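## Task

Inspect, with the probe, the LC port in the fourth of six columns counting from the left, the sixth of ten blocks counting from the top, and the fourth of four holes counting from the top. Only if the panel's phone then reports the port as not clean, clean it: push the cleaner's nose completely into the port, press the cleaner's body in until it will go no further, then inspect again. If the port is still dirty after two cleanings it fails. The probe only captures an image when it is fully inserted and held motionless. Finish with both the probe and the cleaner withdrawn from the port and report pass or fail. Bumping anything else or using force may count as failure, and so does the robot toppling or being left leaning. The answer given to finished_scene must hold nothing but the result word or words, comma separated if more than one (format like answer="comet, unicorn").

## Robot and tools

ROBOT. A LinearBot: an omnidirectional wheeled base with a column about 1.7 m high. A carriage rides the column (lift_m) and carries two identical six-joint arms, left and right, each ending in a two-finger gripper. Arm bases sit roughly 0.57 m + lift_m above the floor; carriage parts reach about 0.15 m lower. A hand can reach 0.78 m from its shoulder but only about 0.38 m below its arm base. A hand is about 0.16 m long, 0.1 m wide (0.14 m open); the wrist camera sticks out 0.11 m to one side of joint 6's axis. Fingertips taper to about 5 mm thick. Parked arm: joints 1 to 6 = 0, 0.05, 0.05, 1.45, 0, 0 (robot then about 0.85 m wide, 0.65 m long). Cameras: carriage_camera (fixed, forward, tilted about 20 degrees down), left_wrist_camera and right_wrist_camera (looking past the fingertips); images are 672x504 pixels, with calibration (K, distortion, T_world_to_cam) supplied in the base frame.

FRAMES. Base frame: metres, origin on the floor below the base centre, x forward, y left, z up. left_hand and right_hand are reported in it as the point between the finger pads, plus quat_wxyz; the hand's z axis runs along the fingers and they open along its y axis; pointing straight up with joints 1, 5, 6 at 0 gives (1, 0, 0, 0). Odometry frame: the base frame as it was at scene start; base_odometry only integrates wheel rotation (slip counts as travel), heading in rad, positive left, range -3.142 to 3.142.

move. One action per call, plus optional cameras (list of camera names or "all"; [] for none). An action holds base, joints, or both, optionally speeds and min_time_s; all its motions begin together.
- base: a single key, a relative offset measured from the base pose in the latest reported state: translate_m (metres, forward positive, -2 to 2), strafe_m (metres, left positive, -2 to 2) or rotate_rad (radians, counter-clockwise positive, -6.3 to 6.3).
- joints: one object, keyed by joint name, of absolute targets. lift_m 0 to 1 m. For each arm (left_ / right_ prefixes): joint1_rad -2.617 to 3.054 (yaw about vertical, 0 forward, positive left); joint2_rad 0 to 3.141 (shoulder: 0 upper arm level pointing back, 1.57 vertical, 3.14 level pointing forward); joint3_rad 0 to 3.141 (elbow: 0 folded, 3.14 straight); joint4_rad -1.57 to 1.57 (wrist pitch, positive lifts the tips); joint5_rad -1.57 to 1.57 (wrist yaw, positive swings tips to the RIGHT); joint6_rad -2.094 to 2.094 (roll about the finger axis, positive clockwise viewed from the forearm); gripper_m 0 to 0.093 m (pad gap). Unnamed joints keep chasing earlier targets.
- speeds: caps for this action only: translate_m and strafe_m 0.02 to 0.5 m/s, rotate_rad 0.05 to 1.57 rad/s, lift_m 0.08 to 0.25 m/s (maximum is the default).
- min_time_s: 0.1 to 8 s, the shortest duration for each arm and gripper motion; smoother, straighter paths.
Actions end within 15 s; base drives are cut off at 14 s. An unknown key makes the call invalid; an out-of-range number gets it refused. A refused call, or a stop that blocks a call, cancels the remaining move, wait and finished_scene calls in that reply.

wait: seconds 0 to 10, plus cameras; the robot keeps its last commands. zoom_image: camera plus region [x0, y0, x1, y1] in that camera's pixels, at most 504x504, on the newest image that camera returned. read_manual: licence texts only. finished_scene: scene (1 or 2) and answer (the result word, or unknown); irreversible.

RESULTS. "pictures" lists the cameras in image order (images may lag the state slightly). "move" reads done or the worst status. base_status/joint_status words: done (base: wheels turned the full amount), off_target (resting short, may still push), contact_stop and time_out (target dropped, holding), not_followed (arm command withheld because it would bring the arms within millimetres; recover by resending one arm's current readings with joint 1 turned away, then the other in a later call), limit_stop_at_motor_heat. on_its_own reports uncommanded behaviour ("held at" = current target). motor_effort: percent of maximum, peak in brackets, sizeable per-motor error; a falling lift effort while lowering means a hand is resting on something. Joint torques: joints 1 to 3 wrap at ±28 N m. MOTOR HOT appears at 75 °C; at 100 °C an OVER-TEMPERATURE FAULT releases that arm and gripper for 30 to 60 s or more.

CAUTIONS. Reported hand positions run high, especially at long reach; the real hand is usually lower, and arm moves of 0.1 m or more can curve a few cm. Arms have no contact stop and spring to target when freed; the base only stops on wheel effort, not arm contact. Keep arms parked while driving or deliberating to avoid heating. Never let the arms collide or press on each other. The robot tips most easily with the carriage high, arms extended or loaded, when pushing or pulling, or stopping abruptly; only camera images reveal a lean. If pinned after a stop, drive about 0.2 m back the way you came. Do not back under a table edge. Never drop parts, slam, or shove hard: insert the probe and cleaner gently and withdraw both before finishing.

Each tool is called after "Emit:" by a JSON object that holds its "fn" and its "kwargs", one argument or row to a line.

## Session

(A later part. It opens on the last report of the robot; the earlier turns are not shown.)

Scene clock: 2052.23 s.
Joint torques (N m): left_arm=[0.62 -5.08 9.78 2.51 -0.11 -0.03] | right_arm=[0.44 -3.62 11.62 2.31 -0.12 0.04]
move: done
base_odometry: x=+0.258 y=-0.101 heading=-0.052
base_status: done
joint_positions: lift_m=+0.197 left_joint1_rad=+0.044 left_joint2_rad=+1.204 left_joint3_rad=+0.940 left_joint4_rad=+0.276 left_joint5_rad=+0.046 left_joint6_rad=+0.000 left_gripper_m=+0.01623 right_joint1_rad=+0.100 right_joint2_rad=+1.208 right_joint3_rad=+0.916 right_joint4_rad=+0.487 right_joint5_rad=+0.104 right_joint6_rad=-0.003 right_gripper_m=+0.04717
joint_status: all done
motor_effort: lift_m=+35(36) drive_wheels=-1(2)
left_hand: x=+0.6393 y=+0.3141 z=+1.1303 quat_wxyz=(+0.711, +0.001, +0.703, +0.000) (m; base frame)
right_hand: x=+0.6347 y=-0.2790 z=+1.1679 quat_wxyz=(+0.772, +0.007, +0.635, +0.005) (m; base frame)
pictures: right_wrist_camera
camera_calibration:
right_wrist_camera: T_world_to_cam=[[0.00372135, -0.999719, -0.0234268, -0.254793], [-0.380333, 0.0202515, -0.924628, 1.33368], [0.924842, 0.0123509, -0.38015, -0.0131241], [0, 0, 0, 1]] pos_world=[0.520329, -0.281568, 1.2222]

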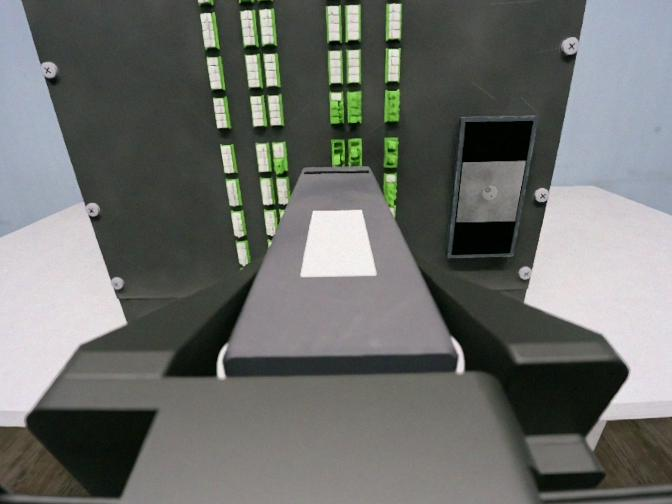

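Emit:
{"fn": "move", "kwargs": {
  "base": {"translate_m":0.0045},
  "speeds": {"translate_m":0.02},
  "cameras": ["right_wrist_camera"]
}}

Emit:
{"fn": "zoom_image", "kwargs": {
  "camera": "right_wrist_camera",
  "region": [310, 130, 360, 180]
}}

Scene clock: 2059.63 s.
Joint torques (N m): left_arm=[0.61 -4.83 9.61 2.48 -0.11 -0.03] | right_arm=[0.55 -3.59 11.74 2.27 -0.12 0.03]
move: done
base_odometry: x=+0.262 y=-0.101 heading=-0.052
base_status: done
joint_positions: lift_m=+0.197 left_joint1_rad=+0.044 left_joint2_rad=+1.204 left_joint3_rad=+0.940 left_joint4_rad=+0.276 left_joint5_rad=+0.046 left_joint6_rad=+0.000 left_gripper_m=+0.01623 right_joint1_rad=+0.100 right_joint2_rad=+1.208 right_joint3_rad=+0.916 right_joint4_rad=+0.488 right_joint5_rad=+0.104 right_joint6_rad=-0.003 right_gripper_m=+0.04717
joint_status: not commanded
motor_effort: lift_m=+35(35) drive_wheels=-4(5)
left_hand: x=+0.6393 y=+0.3141 z=+1.1303 quat_wxyz=(+0.711, +0.001, +0.703, +0.000) (m; base frame)
right_hand: x=+0.6346 y=-0.2790 z=+1.1683 quat_wxyz=(+0.773, +0.007, +0.635, +0.005) (m; base frame)
pictures: right_wrist_camera
camera_calibration:
right_wrist_camera: T_world_to_cam=[[0.00336665, -0.999716, -0.023585, -0.254507], [-0.378954, 0.0205506, -0.925187, 1.33384], [0.925409, 0.0120524, -0.378777, -0.0149233], [0, 0, 0, 1]] pos_world=[0.520131, -0.281666, 1.2224]

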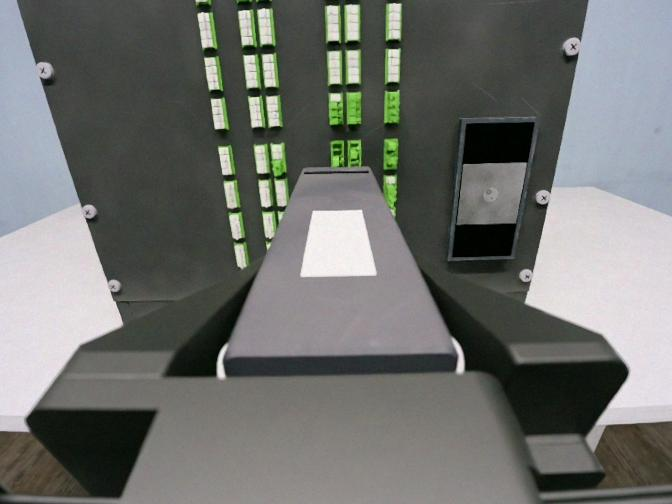

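Scaled by 10.080 from the camera's 672x504 image, which has a finer 960x720 frame.

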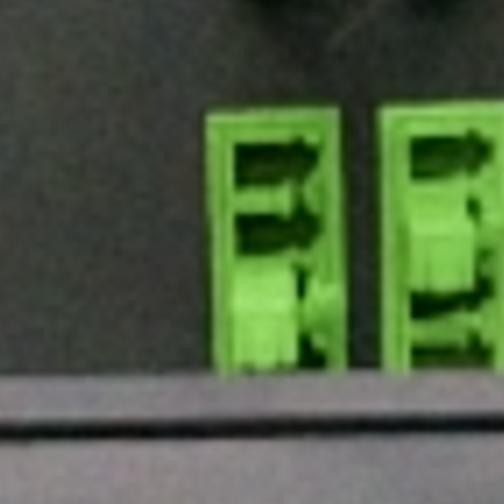

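Emit:
{"fn": "move", "kwargs": {
  "base": {"translate_m":0.004},
  "speeds": {"translate_m":0.02},
  "cameras": ["right_wrist_camera"]
}}

Emit:
{"fn": "zoom_image", "kwargs": {
  "camera": "right_wrist_camera",
  "region": [310, 130, 360, 180]
}}

Scene clock: 2064.47 s.
Joint torques (N m): left_arm=[0.62 -5.08 9.85 2.48 -0.11 -0.03] | right_arm=[0.61 -3.56 11.66 2.26 -0.12 0.03]
move: done
base_odometry: x=+0.266 y=-0.101 heading=-0.051
base_status: done
joint_positions: lift_m=+0.197 left_joint1_rad=+0.044 left_joint2_rad=+1.204 left_joint3_rad=+0.940 left_joint4_rad=+0.276 left_joint5_rad=+0.046 left_joint6_rad=+0.000 left_gripper_m=+0.01623 right_joint1_rad=+0.100 right_joint2_rad=+1.208 right_joint3_rad=+0.916 right_joint4_rad=+0.488 right_joint5_rad=+0.104 right_joint6_rad=-0.003 right_gripper_m=+0.04717
joint_status: not commanded
motor_effort: lift_m=+35(35) drive_wheels=-6(9)
left_hand: x=+0.6393 y=+0.3141 z=+1.1302 quat_wxyz=(+0.711, +0.001, +0.703, +0.000) (m; base frame)
right_hand: x=+0.6346 y=-0.2790 z=+1.1683 quat_wxyz=(+0.773, +0.007, +0.635, +0.005) (m; base frame)
pictures: right_wrist_camera
camera_calibration:
right_wrist_camera: T_world_to_cam=[[0.00336665, -0.999716, -0.023585, -0.254507], [-0.378954, 0.0205506, -0.925187, 1.33384], [0.925409, 0.0120524, -0.378777, -0.0149233], [0, 0, 0, 1]] pos_world=[0.520131, -0.281666, 1.2224]

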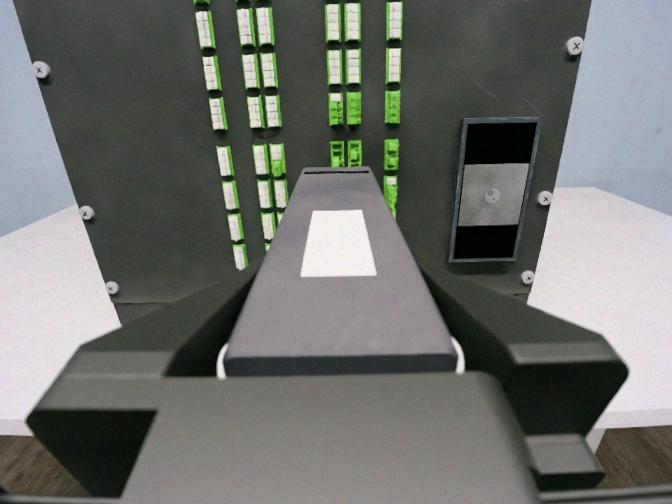

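Scaled by 10.080 from the camera's 672x504 image, which has a finer 960x720 frame.

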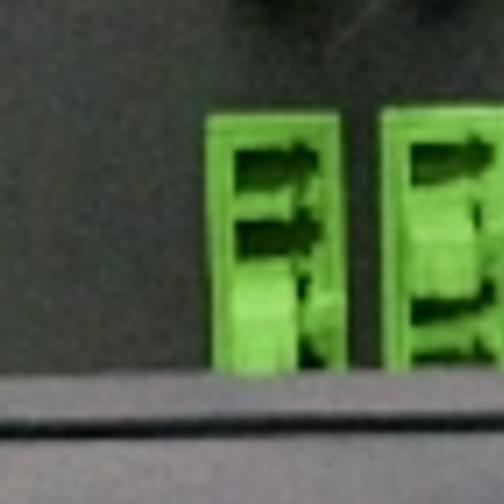

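In at .9006, free. Continue.

Emit:
{"fn": "move", "kwargs": {
  "base": {"translate_m":0.005},
  "speeds": {"translate_m":0.02},
  "cameras": ["right_wrist_camera"]
}}

Emit:
{"fn": "zoom_image", "kwargs": {
  "camera": "right_wrist_camera",
  "region": [310, 130, 360, 180]
}}

Scene clock: 2068.57 s.
Joint torques (N m): left_arm=[0.65 -5.19 9.78 2.49 -0.11 -0.03] | right_arm=[0.43 -3.64 11.67 2.3 -0.14 0.03]
move: done
base_odometry: x=+0.271 y=-0.101 heading=-0.051
base_status: done
joint_positions: lift_m=+0.197 left_joint1_rad=+0.044 left_joint2_rad=+1.204 left_joint3_rad=+0.940 left_joint4_rad=+0.276 left_joint5_rad=+0.046 left_joint6_rad=+0.000 left_gripper_m=+0.01623 right_joint1_rad=+0.100 right_joint2_rad=+1.209 right_joint3_rad=+0.916 right_joint4_rad=+0.488 right_joint5_rad=+0.105 right_joint6_rad=-0.003 right_gripper_m=+0.04717
joint_status: not commanded
motor_effort: lift_m=+35(35) drive_wheels=+2(7)
left_hand: x=+0.6393 y=+0.3141 z=+1.1303 quat_wxyz=(+0.711, +0.001, +0.703, +0.000) (m; base frame)
right_hand: x=+0.6347 y=-0.2792 z=+1.1680 quat_wxyz=(+0.772, +0.008, +0.635, +0.004) (m; base frame)
pictures: right_wrist_camera
camera_calibration:
right_wrist_camera: T_world_to_cam=[[0.00219646, -0.999715, -0.0237663, -0.253677], [-0.379606, 0.0211538, -0.924907, 1.3339], [0.925146, 0.0110533, -0.379451, -0.0145012], [0, 0, 0, 1]] pos_world=[0.520328, -0.281661, 1.2222]

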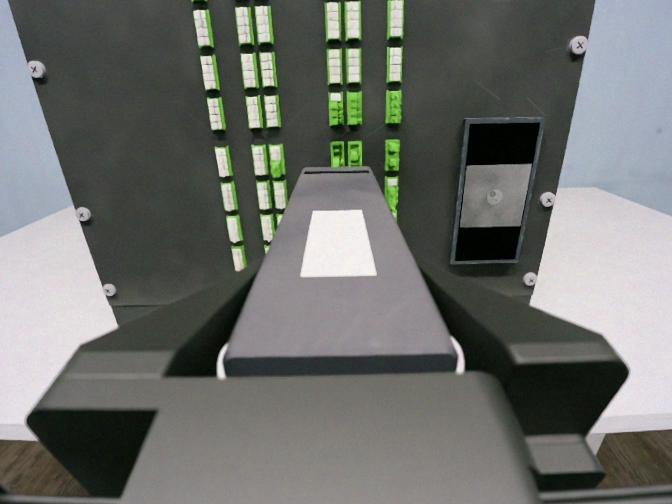

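Scaled by 10.080 from the camera's 672x504 image, which has a finer 960x720 frame.

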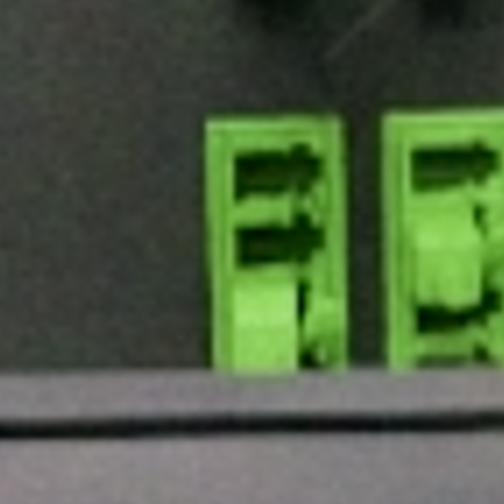

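Emit:
{"fn": "move", "kwargs": {
  "base": {"translate_m":0.005},
  "speeds": {"translate_m":0.02},
  "cameras": ["right_wrist_camera"]
}}

Emit:
{"fn": "zoom_image", "kwargs": {
  "camera": "right_wrist_camera",
  "region": [470, 170, 520, 220]
}}

Scene clock: 2074.13 s.
Joint torques (N m): left_arm=[0.58 -4.96 9.69 2.49 -0.11 -0.02] | right_arm=[0.54 -3.03 11.67 2.37 -0.22 0.03]
move: done
base_odometry: x=+0.276 y=-0.101 heading=-0.051
base_status: done
joint_positions: lift_m=+0.197 left_joint1_rad=+0.044 left_joint2_rad=+1.204 left_joint3_rad=+0.940 left_joint4_rad=+0.276 left_joint5_rad=+0.046 left_joint6_rad=+0.000 left_gripper_m=+0.01623 right_joint1_rad=+0.100 right_joint2_rad=+1.202 right_joint3_rad=+0.916 right_joint4_rad=+0.482 right_joint5_rad=+0.112 right_joint6_rad=-0.003 right_gripper_m=+0.04717
joint_status: not commanded
motor_effort: lift_m=+35(35) drive_wheels=+3(9)
left_hand: x=+0.6393 y=+0.3141 z=+1.1303 quat_wxyz=(+0.711, +0.001, +0.703, +0.000) (m; base frame)
right_hand: x=+0.6331 y=-0.2806 z=+1.1692 quat_wxyz=(+0.773, +0.011, +0.635, +0.002) (m; base frame)
pictures: right_wrist_camera
camera_calibration:
right_wrist_camera: T_world_to_cam=[[-0.00449835, -0.999674, -0.0251405, -0.249154], [-0.378892, 0.0249701, -0.925104, 1.33526], [0.92543, 0.00536411, -0.378881, -0.0150387], [0, 0, 0, 1]] pos_world=[0.518717, -0.282334, 1.22329]

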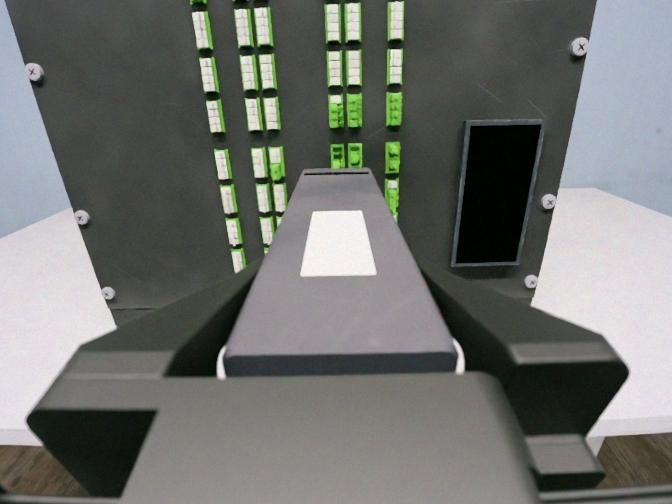

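Scaled by 10.080 from the camera's 672x504 image, which has a finer 960x720 frame.

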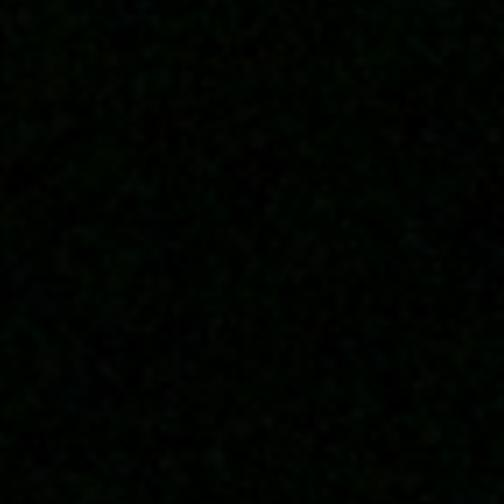

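Emit:
{"fn": "wait", "kwargs": {
  "seconds": 1.5,
  "cameras": ["right_wrist_camera"]
}}

Emit:
{"fn": "zoom_image", "kwargs": {
  "camera": "right_wrist_camera",
  "region": [460, 150, 540, 230]
}}

Emit:
{"fn": "zoom_image", "kwargs": {
  "camera": "right_wrist_camera",
  "region": [480, 185, 512, 217]
}}

Scene clock: 2079.40 s.
Joint torques (N m): left_arm=[0.61 -4.96 9.78 2.49 -0.11 -0.02] | right_arm=[0.46 -3.08 11.66 2.34 -0.22 0.03]
base_odometry: x=+0.276 y=-0.101 heading=-0.051
base_status: done
joint_positions: lift_m=+0.197 left_joint1_rad=+0.044 left_joint2_rad=+1.204 left_joint3_rad=+0.940 left_joint4_rad=+0.276 left_joint5_rad=+0.046 left_joint6_rad=+0.000 left_gripper_m=+0.01623 right_joint1_rad=+0.100 right_joint2_rad=+1.202 right_joint3_rad=+0.916 right_joint4_rad=+0.482 right_joint5_rad=+0.112 right_joint6_rad=-0.003 right_gripper_m=+0.04717
joint_status: not commanded
motor_effort: lift_m=+35(35) drive_wheels=+3(9)
left_hand: x=+0.6393 y=+0.3141 z=+1.1303 quat_wxyz=(+0.711, +0.001, +0.703, +0.000) (m; base frame)
right_hand: x=+0.6331 y=-0.2806 z=+1.1692 quat_wxyz=(+0.773, +0.011, +0.635, +0.002) (m; base frame)
wait: 1.50 s; at rest from the start
pictures: right_wrist_camera
camera_calibration:
right_wrist_camera: T_world_to_cam=[[-0.00449835, -0.999674, -0.0251405, -0.249154], [-0.378892, 0.0249701, -0.925104, 1.33526], [0.92543, 0.00536411, -0.378881, -0.0150387], [0, 0, 0, 1]] pos_world=[0.518717, -0.282334, 1.22329]

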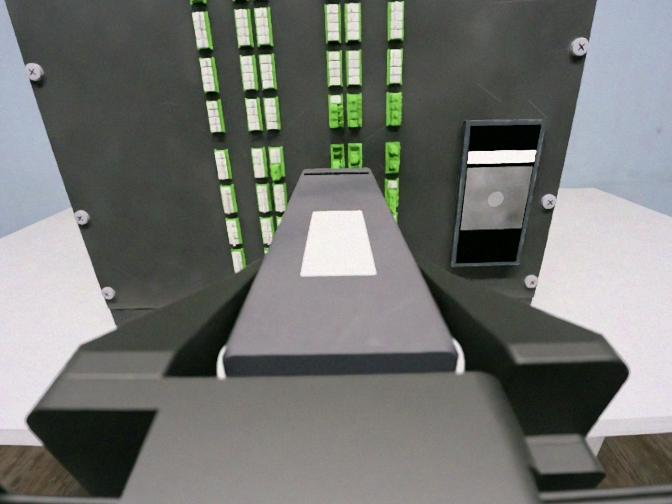

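Scaled by 6.300 from the camera's 672x504 image, which has a finer 960x720 frame.

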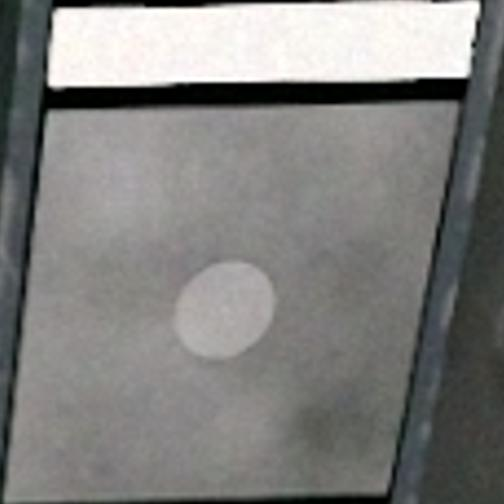

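Scaled by 15.750 from the camera's 672x504 image, which has a finer 960x720 frame.

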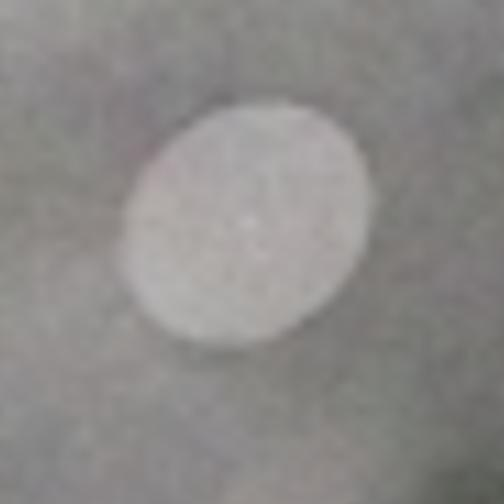

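New live picture: clean. Withdraw.

Emit:
{"fn": "move", "kwargs": {
  "base": {"translate_m":-0.03},
  "speeds": {"translate_m":0.02},
  "cameras": []
}}

Emit:
{"fn": "move", "kwargs": {
  "base": {"translate_m":-0.12},
  "speeds": {"translate_m":0.1},
  "cameras": ["carriage_camera", "right_wrist_camera"]
}}

Scene clock: 2085.17 s.
Joint torques (N m): left_arm=[0.64 -5 9.76 2.53 -0.11 -0.03] | right_arm=[1.47 -10.93 6.98 1.96 -0.1 0.05]
move: done
base_odometry: x=+0.246 y=-0.099 heading=-0.051
base_status: done
joint_positions: lift_m=+0.197 left_joint1_rad=+0.044 left_joint2_rad=+1.204 left_joint3_rad=+0.940 left_joint4_rad=+0.276 left_joint5_rad=+0.046 left_joint6_rad=+0.000 left_gripper_m=+0.01623 right_joint1_rad=+0.090 right_joint2_rad=+1.297 right_joint3_rad=+0.968 right_joint4_rad=+0.525 right_joint5_rad=+0.101 right_joint6_rad=-0.005 right_gripper_m=+0.04717
joint_status: not commanded
on_its_own: right_joint4_rad moved +0.043 to your old target +0.561
motor_effort: lift_m=+34(35) drive_wheels=-6(16)
left_hand: x=+0.6393 y=+0.3141 z=+1.1304 quat_wxyz=(+0.711, +0.001, +0.703, +0.000) (m; base frame)
right_hand: x=+0.6561 y=-0.2809 z=+1.1665 quat_wxyz=(+0.773, +0.009, +0.635, +0.001) (m; base frame)
pictures: none
No camera images: "cameras" was empty.

Scene clock: 2087.13 s.
Joint torques (N m): left_arm=[0.61 -5.01 9.78 2.49 -0.11 -0.03] | right_arm=[0.94 -3.18 8.54 1.58 -0.11 0.07]
move: done
base_odometry: x=+0.126 y=-0.093 heading=-0.051
base_status: done
joint_positions: lift_m=+0.197 left_joint1_rad=+0.044 left_joint2_rad=+1.204 left_joint3_rad=+0.940 left_joint4_rad=+0.277 left_joint5_rad=+0.046 left_joint6_rad=+0.000 left_gripper_m=+0.01623 right_joint1_rad=+0.095 right_joint2_rad=+1.206 right_joint3_rad=+0.950 right_joint4_rad=+0.561 right_joint5_rad=+0.101 right_joint6_rad=-0.006 right_gripper_m=+0.04411
joint_status: not commanded
motor_effort: lift_m=+34(34) drive_wheels=-1(24)
left_hand: x=+0.6393 y=+0.3141 z=+1.1305 quat_wxyz=(+0.712, +0.001, +0.703, +0.000) (m; base frame)
right_hand: x=+0.6278 y=-0.2813 z=+1.2033 quat_wxyz=(+0.806, +0.011, +0.592, +0.006) (m; base frame)
pictures: carriage_camera, right_wrist_camera
camera_calibration:
carriage_camera: T_world_to_cam=[[0.0407286, -0.998992, -0.0188871, 0.0140888], [-0.3578, 0.00306708, -0.933793, 1.15982], [0.93291, 0.0447899, -0.357314, 0.314412], [0, 0, 0, 1]] pos_world=[0.121091, -0.00356507, 1.19564]
right_wrist_camera: T_world_to_cam=[[0.0034816, -0.999551, -0.0297759, -0.248423], [-0.27628, 0.0276556, -0.960679, 1.34398], [0.961071, 0.0115712, -0.276059, -0.141471], [0, 0, 0, 1]] pos_world=[0.508145, -0.283843, 1.24469]

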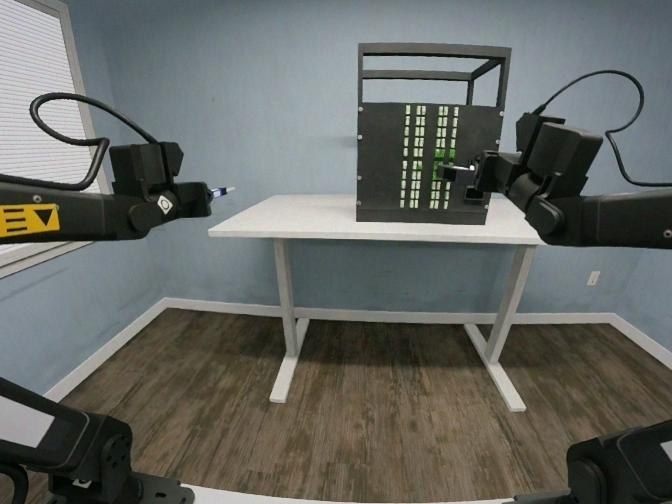

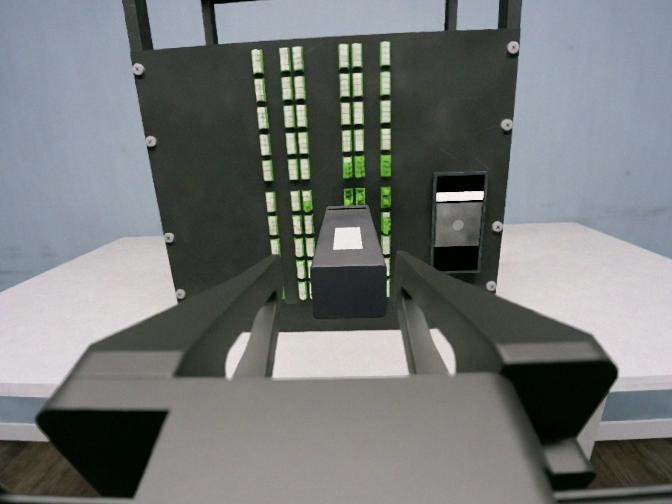

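Emit:
{"fn": "zoom_image", "kwargs": {
  "camera": "right_wrist_camera",
  "region": [290, 150, 420, 340]
}}

Emit:
{"fn": "zoom_image", "kwargs": {
  "camera": "carriage_camera",
  "region": [400, 130, 520, 220]
}}

Scaled by 2.653 from the camera's 672x504 image, which has a finer 960x720 frame.

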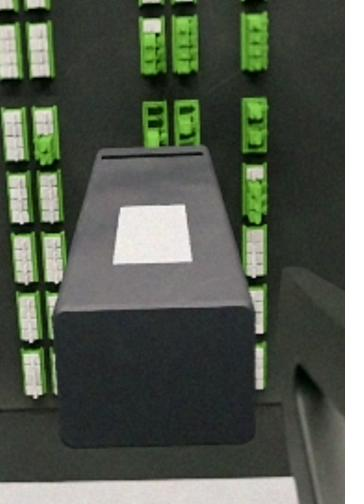

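Scaled by 4.200 from the camera's 672x504 image, which has a finer 960x720 frame.

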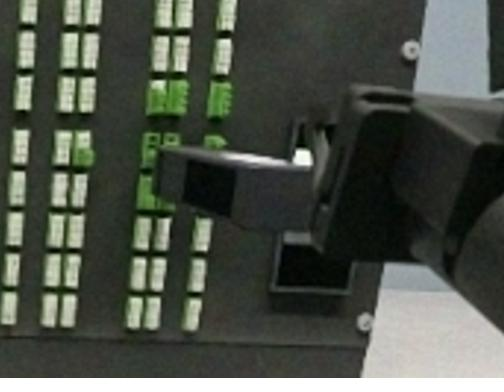

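Emit:
{"fn": "move", "kwargs": {
  "joints": {"right_gripper_m":0.09,"right_joint2_rad":1.205,"right_joint3_rad":0.916,"right_joint4_rad":0.486},
  "min_time_s": 2,
  "cameras": ["carriage_camera","right_wrist_camera","left_wrist_camera"]
}}

Emit:
{"fn": "zoom_image", "kwargs": {
  "camera": "carriage_camera",
  "region": [400, 130, 520, 220]
}}

Scene clock: 2113.23 s.
Joint torques (N m): left_arm=[0.61 -4.94 9.78 2.48 -0.11 -0.03] | right_arm=[0.91 -3.51 7.77 1.55 -0.09 0.07]
move: done
base_odometry: x=+0.126 y=-0.093 heading=-0.051
base_status: not commanded
joint_positions: lift_m=+0.197 left_joint1_rad=+0.044 left_joint2_rad=+1.204 left_joint3_rad=+0.940 left_joint4_rad=+0.277 left_joint5_rad=+0.046 left_joint6_rad=+0.000 left_gripper_m=+0.01623 right_joint1_rad=+0.095 right_joint2_rad=+1.206 right_joint3_rad=+0.925 right_joint4_rad=+0.495 right_joint5_rad=+0.101 right_joint6_rad=-0.006 right_gripper_m=+0.08989
joint_status: all done
motor_effort: lift_m=+34(34) drive_wheels=-2(2)
left_hand: x=+0.6393 y=+0.3141 z=+1.1305 quat_wxyz=(+0.712, +0.001, +0.703, +0.000) (m; base frame)
right_hand: x=+0.6333 y=-0.2807 z=+1.1753 quat_wxyz=(+0.778, +0.007, +0.628, +0.003) (m; base frame)
pictures: carriage_camera, left_wrist_camera, right_wrist_camera
camera_calibration:
carriage_camera: T_world_to_cam=[[0.0407286, -0.998992, -0.0188871, 0.0140888], [-0.3578, 0.00306708, -0.933793, 1.15982], [0.93291, 0.0447899, -0.357314, 0.314412], [0, 0, 0, 1]] pos_world=[0.121091, -0.00356507, 1.19564]
left_wrist_camera: T_world_to_cam=[[0.0282671, -0.999593, -0.00392479, 0.303337], [-0.601796, -0.0138826, -0.798529, 1.29161], [0.798149, 0.024934, -0.601944, 0.284161], [0, 0, 0, 1]] pos_world=[0.541908, 0.314059, 1.20363]
right_wrist_camera: T_world_to_cam=[[0.0011059, -0.999772, -0.0213052, -0.25722], [-0.362302, 0.0194572, -0.931858, 1.33683], [0.93206, 0.00874946, -0.362198, -0.035663], [0, 0, 0, 1]] pos_world=[0.517859, -0.28286, 1.22733]

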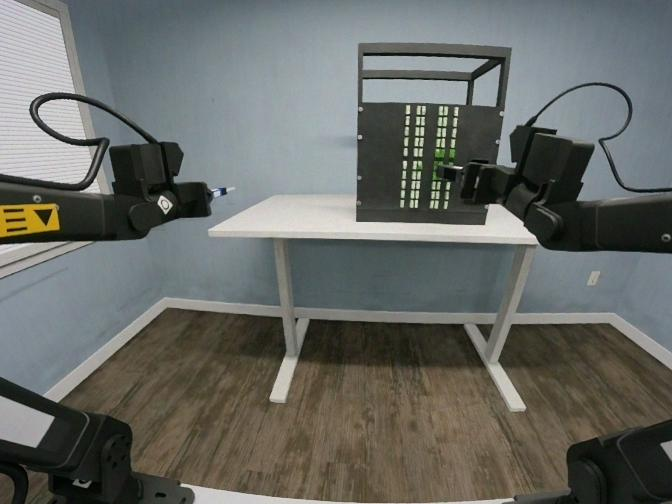

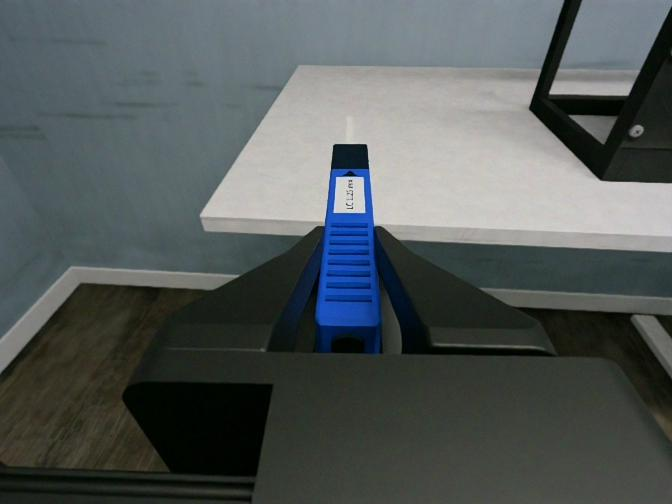

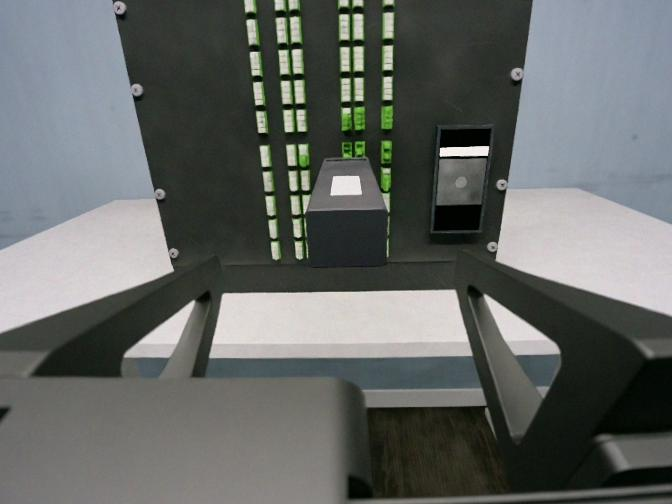

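Scaled by 4.200 from the camera's 672x504 image, which has a finer 960x720 frame.

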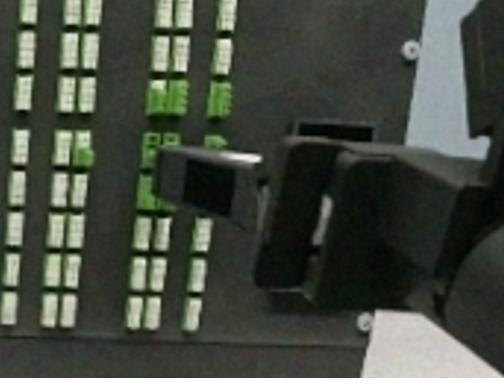

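Emit:
{"fn": "move", "kwargs": {
  "joints": {"right_joint3_rad":0.915,"right_joint4_rad":0.470,"lift_m":0.1925},
  "base": {"translate_m":0.05},
  "speeds": {"translate_m":0.05},
  "cameras": ["right_wrist_camera"]
}}

Scene clock: 2122.60 s.
Joint torques (N m): left_arm=[0.61 -4.78 9.8 2.51 -0.11 -0.02] | right_arm=[0.99 -3.63 8.21 1.58 -0.09 0.07]
move: done
base_odometry: x=+0.176 y=-0.096 heading=-0.051
base_status: done
joint_positions: lift_m=+0.192 left_joint1_rad=+0.044 left_joint2_rad=+1.203 left_joint3_rad=+0.940 left_joint4_rad=+0.275 left_joint5_rad=+0.046 left_joint6_rad=+0.000 left_gripper_m=+0.01623 right_joint1_rad=+0.095 right_joint2_rad=+1.206 right_joint3_rad=+0.920 right_joint4_rad=+0.475 right_joint5_rad=+0.101 right_joint6_rad=-0.006 right_gripper_m=+0.08989
joint_status: all done
motor_effort: lift_m=+35(37) drive_wheels=+0(14)
left_hand: x=+0.6393 y=+0.3141 z=+1.1254 quat_wxyz=(+0.711, +0.001, +0.703, +0.000) (m; base frame)
right_hand: x=+0.6344 y=-0.2806 z=+1.1632 quat_wxyz=(+0.770, +0.007, +0.637, +0.002) (m; base frame)
pictures: right_wrist_camera
camera_calibration:
right_wrist_camera: T_world_to_cam=[[0.000590909, -0.99982, -0.0189491, -0.259841], [-0.385139, 0.0172598, -0.922697, 1.32918], [0.922858, 0.00784326, -0.38506, -0.00903726], [0, 0, 0, 1]] pos_world=[0.520414, -0.282664, 1.21803]

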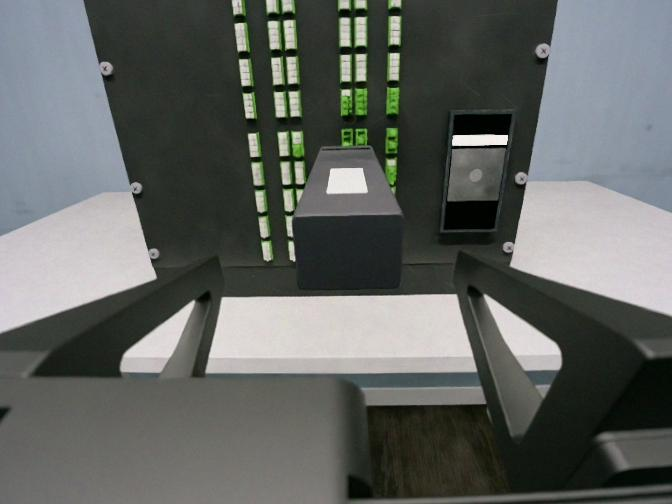

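Emit:
{"fn": "move", "kwargs": {
  "joints": {"lift_m":0.197},
  "base": {"translate_m":0.05},
  "speeds": {"translate_m":0.05},
  "cameras": ["right_wrist_camera"]
}}

Scene clock: 2127.60 s.
Joint torques (N m): left_arm=[0.61 -4.82 9.8 2.42 -0.11 -0.03] | right_arm=[0.96 -3.55 8.38 1.62 -0.1 0.07]
move: done
base_odometry: x=+0.226 y=-0.098 heading=-0.051
base_status: done
joint_positions: lift_m=+0.197 left_joint1_rad=+0.044 left_joint2_rad=+1.202 left_joint3_rad=+0.941 left_joint4_rad=+0.278 left_joint5_rad=+0.046 left_joint6_rad=+0.000 left_gripper_m=+0.01623 right_joint1_rad=+0.095 right_joint2_rad=+1.206 right_joint3_rad=+0.918 right_joint4_rad=+0.471 right_joint5_rad=+0.101 right_joint6_rad=-0.006 right_gripper_m=+0.08989
joint_status: all done
motor_effort: lift_m=+34(40) drive_wheels=-4(13)
left_hand: x=+0.6389 y=+0.3141 z=+1.1318 quat_wxyz=(+0.713, +0.001, +0.701, +0.000) (m; base frame)
right_hand: x=+0.6347 y=-0.2806 z=+1.1657 quat_wxyz=(+0.769, +0.006, +0.640, +0.002) (m; base frame)
pictures: right_wrist_camera
camera_calibration:
right_wrist_camera: T_world_to_cam=[[0.000486123, -0.99983, -0.0184131, -0.260282], [-0.390751, 0.0167592, -0.920344, 1.33238], [0.920496, 0.00764231, -0.390676, -0.000268454], [0, 0, 0, 1]] pos_world=[0.521004, -0.282565, 1.22135]

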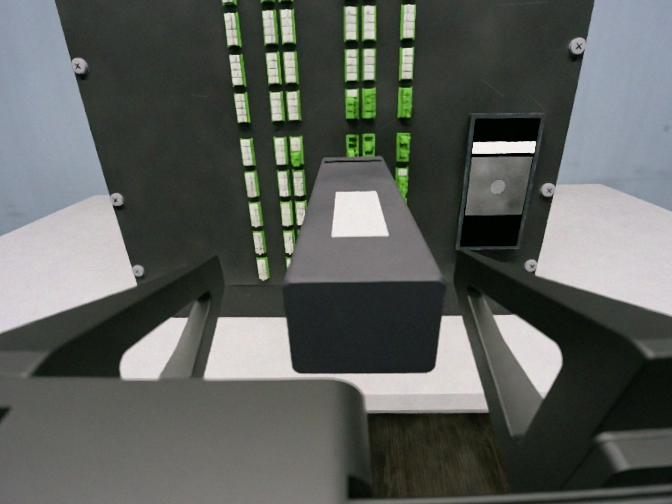

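Emit:
{"fn": "move", "kwargs": {
  "base": {"strafe_m":-0.007},
  "joints": {"right_joint4_rad":0.476,"lift_m":0.1985},
  "cameras": ["right_wrist_camera"]
}}

Scene clock: 2133.17 s.
Joint torques (N m): left_arm=[0.65 -4.89 9.7 2.46 -0.12 -0.02] | right_arm=[0.81 -3.71 8.4 1.68 -0.1 0.06]
move: done
base_odometry: x=+0.226 y=-0.105 heading=-0.051
base_status: done
joint_positions: lift_m=+0.199 left_joint1_rad=+0.043 left_joint2_rad=+1.202 left_joint3_rad=+0.941 left_joint4_rad=+0.278 left_joint5_rad=+0.047 left_joint6_rad=+0.000 left_gripper_m=+0.01623 right_joint1_rad=+0.097 right_joint2_rad=+1.206 right_joint3_rad=+0.918 right_joint4_rad=+0.472 right_joint5_rad=+0.101 right_joint6_rad=-0.006 right_gripper_m=+0.08989
joint_status: all done
motor_effort: lift_m=+34(38) drive_wheels=-8(13)
left_hand: x=+0.6389 y=+0.3135 z=+1.1331 quat_wxyz=(+0.713, +0.001, +0.701, -0.001) (m; base frame)
right_hand: x=+0.6346 y=-0.2800 z=+1.1674 quat_wxyz=(+0.769, +0.006, +0.640, +0.003) (m; base frame)
pictures: right_wrist_camera
camera_calibration:
right_wrist_camera: T_world_to_cam=[[0.0016292, -0.999826, -0.0185649, -0.260267], [-0.390066, 0.016459, -0.92064, 1.3336], [0.920785, 0.00874146, -0.389972, -0.000207352], [0, 0, 0, 1]] pos_world=[0.520807, -0.282169, 1.22285]

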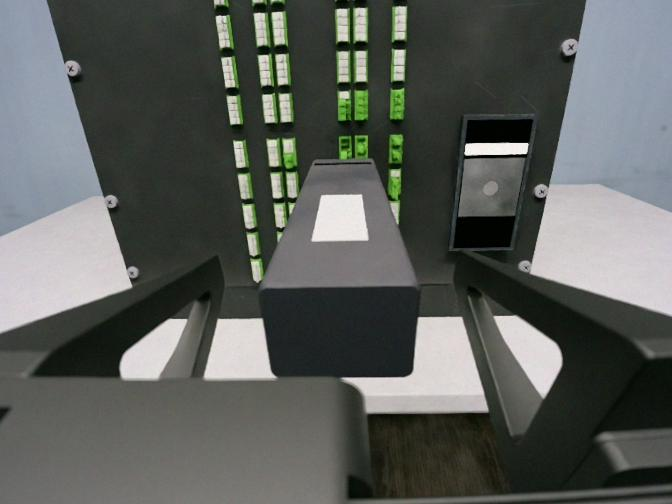

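Emit:
{"fn": "move", "kwargs": {
  "base": {"translate_m":0.03},
  "speeds": {"translate_m":0.04},
  "cameras": ["right_wrist_camera"]
}}

Scene clock: 2138.50 s.
Joint torques (N m): left_arm=[0.69 -4.89 9.68 2.51 -0.12 -0.03] | right_arm=[0.88 -3.58 8.32 1.68 -0.1 0.06]
move: done
base_odometry: x=+0.256 y=-0.107 heading=-0.051
base_status: done
joint_positions: lift_m=+0.199 left_joint1_rad=+0.043 left_joint2_rad=+1.202 left_joint3_rad=+0.941 left_joint4_rad=+0.277 left_joint5_rad=+0.047 left_joint6_rad=+0.000 left_gripper_m=+0.01623 right_joint1_rad=+0.097 right_joint2_rad=+1.206 right_joint3_rad=+0.918 right_joint4_rad=+0.472 right_joint5_rad=+0.101 right_joint6_rad=-0.006 right_gripper_m=+0.08989
joint_status: not commanded
motor_effort: lift_m=+34(34) drive_wheels=+2(9)
left_hand: x=+0.6389 y=+0.3135 z=+1.1330 quat_wxyz=(+0.713, +0.001, +0.701, -0.001) (m; base frame)
right_hand: x=+0.6346 y=-0.2800 z=+1.1674 quat_wxyz=(+0.769, +0.006, +0.640, +0.003) (m; base frame)
pictures: right_wrist_camera
camera_calibration:
right_wrist_camera: T_world_to_cam=[[0.0016292, -0.999826, -0.0185649, -0.260267], [-0.390066, 0.016459, -0.92064, 1.3336], [0.920785, 0.00874146, -0.389972, -0.000207352], [0, 0, 0, 1]] pos_world=[0.520807, -0.282169, 1.22285]

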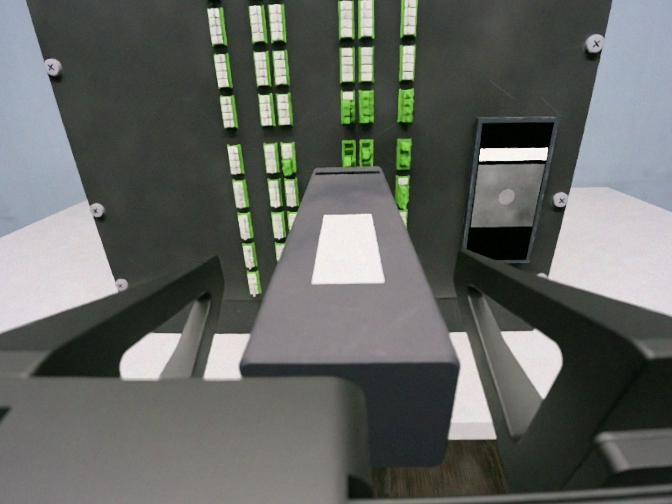

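Emit:
{"fn": "move", "kwargs": {
  "base": {"strafe_m":-0.003},
  "joints": {"right_gripper_m":0.056},
  "min_time_s": 1.5,
  "cameras": ["right_wrist_camera"]
}}

Scene clock: 2149.43 s.
Joint torques (N m): left_arm=[0.68 -4.78 9.69 2.48 -0.12 -0.03] | right_arm=[0.61 -3.51 8.39 1.67 -0.1 0.06]
move: done
base_odometry: x=+0.255 y=-0.109 heading=-0.050
base_status: done
joint_positions: lift_m=+0.199 left_joint1_rad=+0.044 left_joint2_rad=+1.202 left_joint3_rad=+0.941 left_joint4_rad=+0.277 left_joint5_rad=+0.048 left_joint6_rad=+0.000 left_gripper_m=+0.01623 right_joint1_rad=+0.099 right_joint2_rad=+1.206 right_joint3_rad=+0.918 right_joint4_rad=+0.472 right_joint5_rad=+0.101 right_joint6_rad=-0.006 right_gripper_m=+0.05611
joint_status: all done
motor_effort: lift_m=+34(34) drive_wheels=-4(13)
left_hand: x=+0.6389 y=+0.3135 z=+1.1330 quat_wxyz=(+0.713, +0.002, +0.701, -0.001) (m; base frame)
right_hand: x=+0.6346 y=-0.2792 z=+1.1674 quat_wxyz=(+0.769, +0.005, +0.640, +0.003) (m; base frame)
pictures: right_wrist_camera
camera_calibration:
right_wrist_camera: T_world_to_cam=[[0.00359813, -0.999822, -0.0185254, -0.260747], [-0.390092, 0.0156545, -0.920643, 1.33338], [0.920769, 0.0105392, -0.389966, 0.000291573], [0, 0, 0, 1]] pos_world=[0.520811, -0.281577, 1.22285]

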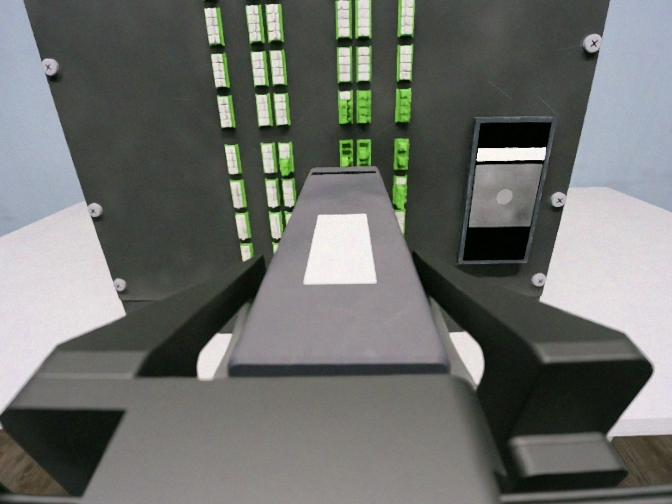

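Emit:
{"fn": "move", "kwargs": {
  "joints": {"right_gripper_m":0.041},
  "min_time_s": 2,
  "cameras": ["right_wrist_camera"]
}}

Scene clock: 2154.40 s.
Joint torques (N m): left_arm=[0.69 -4.77 9.69 2.48 -0.13 -0.03] | right_arm=[0.62 -3.51 8.39 1.68 -0.12 0.07]
move: off_target
base_odometry: x=+0.255 y=-0.109 heading=-0.050
base_status: not commanded
joint_positions: lift_m=+0.199 left_joint1_rad=+0.044 left_joint2_rad=+1.202 left_joint3_rad=+0.941 left_joint4_rad=+0.277 left_joint5_rad=+0.048 left_joint6_rad=+0.000 left_gripper_m=+0.01623 right_joint1_rad=+0.099 right_joint2_rad=+1.206 right_joint3_rad=+0.918 right_joint4_rad=+0.472 right_joint5_rad=+0.103 right_joint6_rad=-0.006 right_gripper_m=+0.04758
joint_status: right_gripper_m off_target (ended at +0.04761, target +0.04100)
motor_effort: lift_m=+34(34) drive_wheels=-4(5)
left_hand: x=+0.6389 y=+0.3135 z=+1.1330 quat_wxyz=(+0.713, +0.002, +0.701, -0.001) (m; base frame)
right_hand: x=+0.6346 y=-0.2796 z=+1.1674 quat_wxyz=(+0.769, +0.006, +0.640, +0.003) (m; base frame)
pictures: right_wrist_camera
camera_calibration:
right_wrist_camera: T_world_to_cam=[[0.00169733, -0.99982, -0.0189188, -0.259467], [-0.39007, 0.0167582, -0.920633, 1.33367], [0.920784, 0.00894225, -0.389971, -0.000154986], [0, 0, 0, 1]] pos_world=[0.520807, -0.281769, 1.22285]

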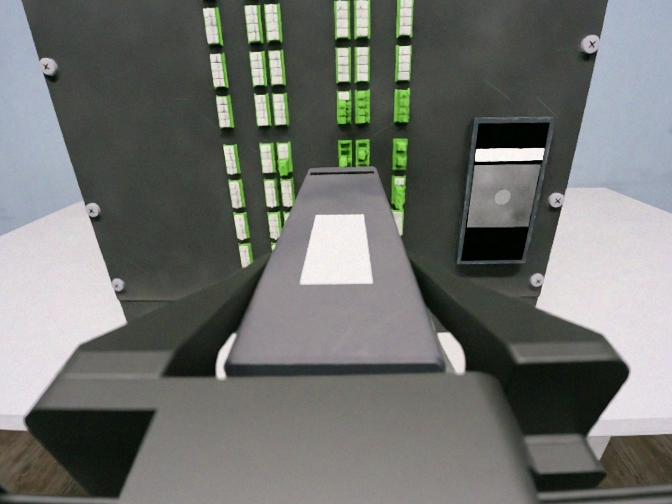

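Emit:
{"fn": "move", "kwargs": {
  "base": {"translate_m":-0.006},
  "speeds": {"translate_m":0.02},
  "cameras": ["right_wrist_camera"]
}}

Emit:
{"fn": "zoom_image", "kwargs": {
  "camera": "right_wrist_camera",
  "region": [310, 130, 360, 180]
}}

Scene clock: 2162.40 s.
Joint torques (N m): left_arm=[0.66 -4.81 9.78 2.49 -0.12 -0.02] | right_arm=[0.72 -5.45 8.03 1.41 -0.08 0.08]
move: done
base_odometry: x=+0.250 y=-0.109 heading=-0.050
base_status: done
joint_positions: lift_m=+0.199 left_joint1_rad=+0.044 left_joint2_rad=+1.202 left_joint3_rad=+0.941 left_joint4_rad=+0.277 left_joint5_rad=+0.048 left_joint6_rad=+0.000 left_gripper_m=+0.01623 right_joint1_rad=+0.098 right_joint2_rad=+1.228 right_joint3_rad=+0.921 right_joint4_rad=+0.499 right_joint5_rad=+0.104 right_joint6_rad=-0.006 right_gripper_m=+0.04754
joint_status: not commanded
motor_effort: lift_m=+34(34) drive_wheels=-7(11)
left_hand: x=+0.6389 y=+0.3135 z=+1.1328 quat_wxyz=(+0.713, +0.002, +0.702, -0.001) (m; base frame)
right_hand: x=+0.6395 y=-0.2797 z=+1.1665 quat_wxyz=(+0.771, +0.007, +0.637, +0.002) (m; base frame)
pictures: right_wrist_camera
camera_calibration:
right_wrist_camera: T_world_to_cam=[[-0.00037813, -0.999803, -0.0198304, -0.25719], [-0.383055, 0.0184626, -0.923541, 1.33418], [0.923726, 0.0072469, -0.382986, -0.0155349], [0, 0, 0, 1]] pos_world=[0.525317, -0.281659, 1.22112]

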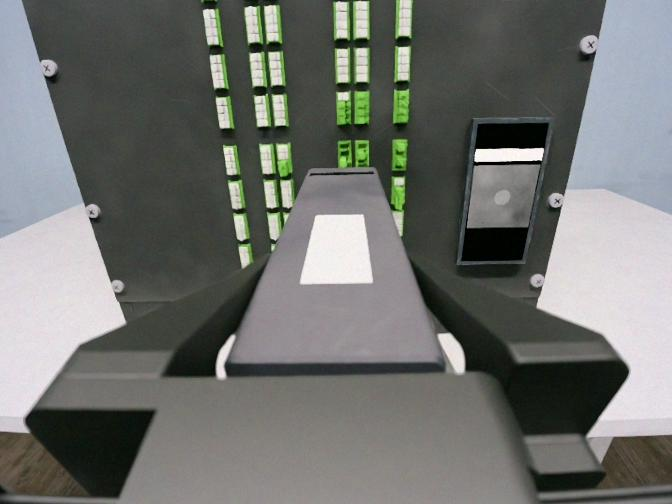

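Scaled by 10.080 from the camera's 672x504 image, which has a finer 960x720 frame.

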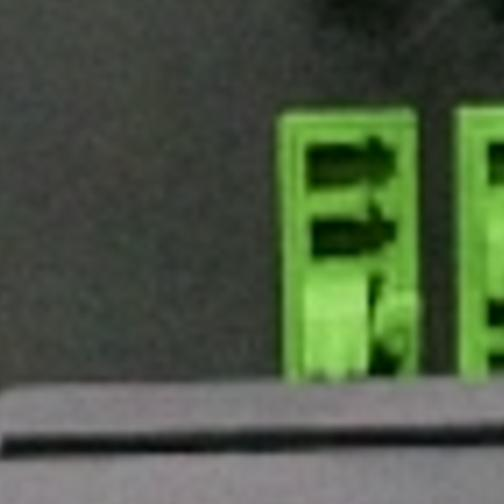

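Emit:
{"fn": "move", "kwargs": {
  "base": {"translate_m":-0.008},
  "joints": {"right_gripper_m":0.036},
  "speeds": {"translate_m":0.02},
  "cameras": ["right_wrist_camera"]
}}

Emit:
{"fn": "zoom_image", "kwargs": {
  "camera": "right_wrist_camera",
  "region": [310, 130, 360, 180]
}}

Scene clock: 2178.30 s.
Joint torques (N m): left_arm=[0.68 -4.98 9.68 2.48 -0.12 -0.02] | right_arm=[1.07 -7.64 6.39 1.36 -0.1 0.07]
move: off_target
base_odometry: x=+0.242 y=-0.109 heading=-0.051
base_status: done
joint_positions: lift_m=+0.199 left_joint1_rad=+0.044 left_joint2_rad=+1.202 left_joint3_rad=+0.941 left_joint4_rad=+0.277 left_joint5_rad=+0.048 left_joint6_rad=+0.000 left_gripper_m=+0.01623 right_joint1_rad=+0.094 right_joint2_rad=+1.254 right_joint3_rad=+0.939 right_joint4_rad=+0.506 right_joint5_rad=+0.101 right_joint6_rad=-0.006 right_gripper_m=+0.04752
joint_status: right_gripper_m off_target (ended at +0.04752, target +0.03600)
motor_effort: lift_m=+34(34) drive_wheels=-6(13)
left_hand: x=+0.6389 y=+0.3135 z=+1.1328 quat_wxyz=(+0.713, +0.002, +0.702, -0.001) (m; base frame)
right_hand: x=+0.6458 y=-0.2803 z=+1.1668 quat_wxyz=(+0.771, +0.007, +0.637, +0.002) (m; base frame)
pictures: right_wrist_camera
camera_calibration:
right_wrist_camera: T_world_to_cam=[[-0.0012268, -0.999814, -0.0192659, -0.25782], [-0.383003, 0.0182666, -0.923567, 1.33683], [0.923746, 0.00624586, -0.382954, -0.0215679], [0, 0, 0, 1]] pos_world=[0.531615, -0.282057, 1.22142]

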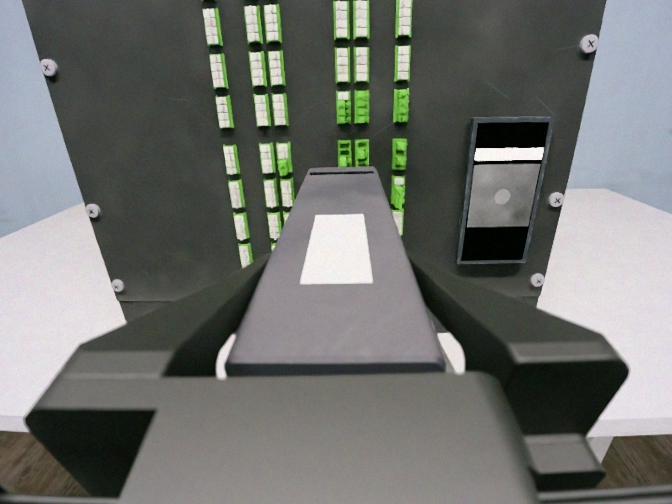

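Scaled by 10.080 from the camera's 672x504 image, which has a finer 960x720 frame.

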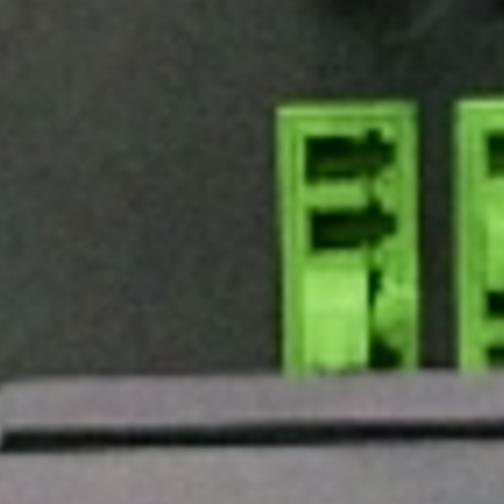

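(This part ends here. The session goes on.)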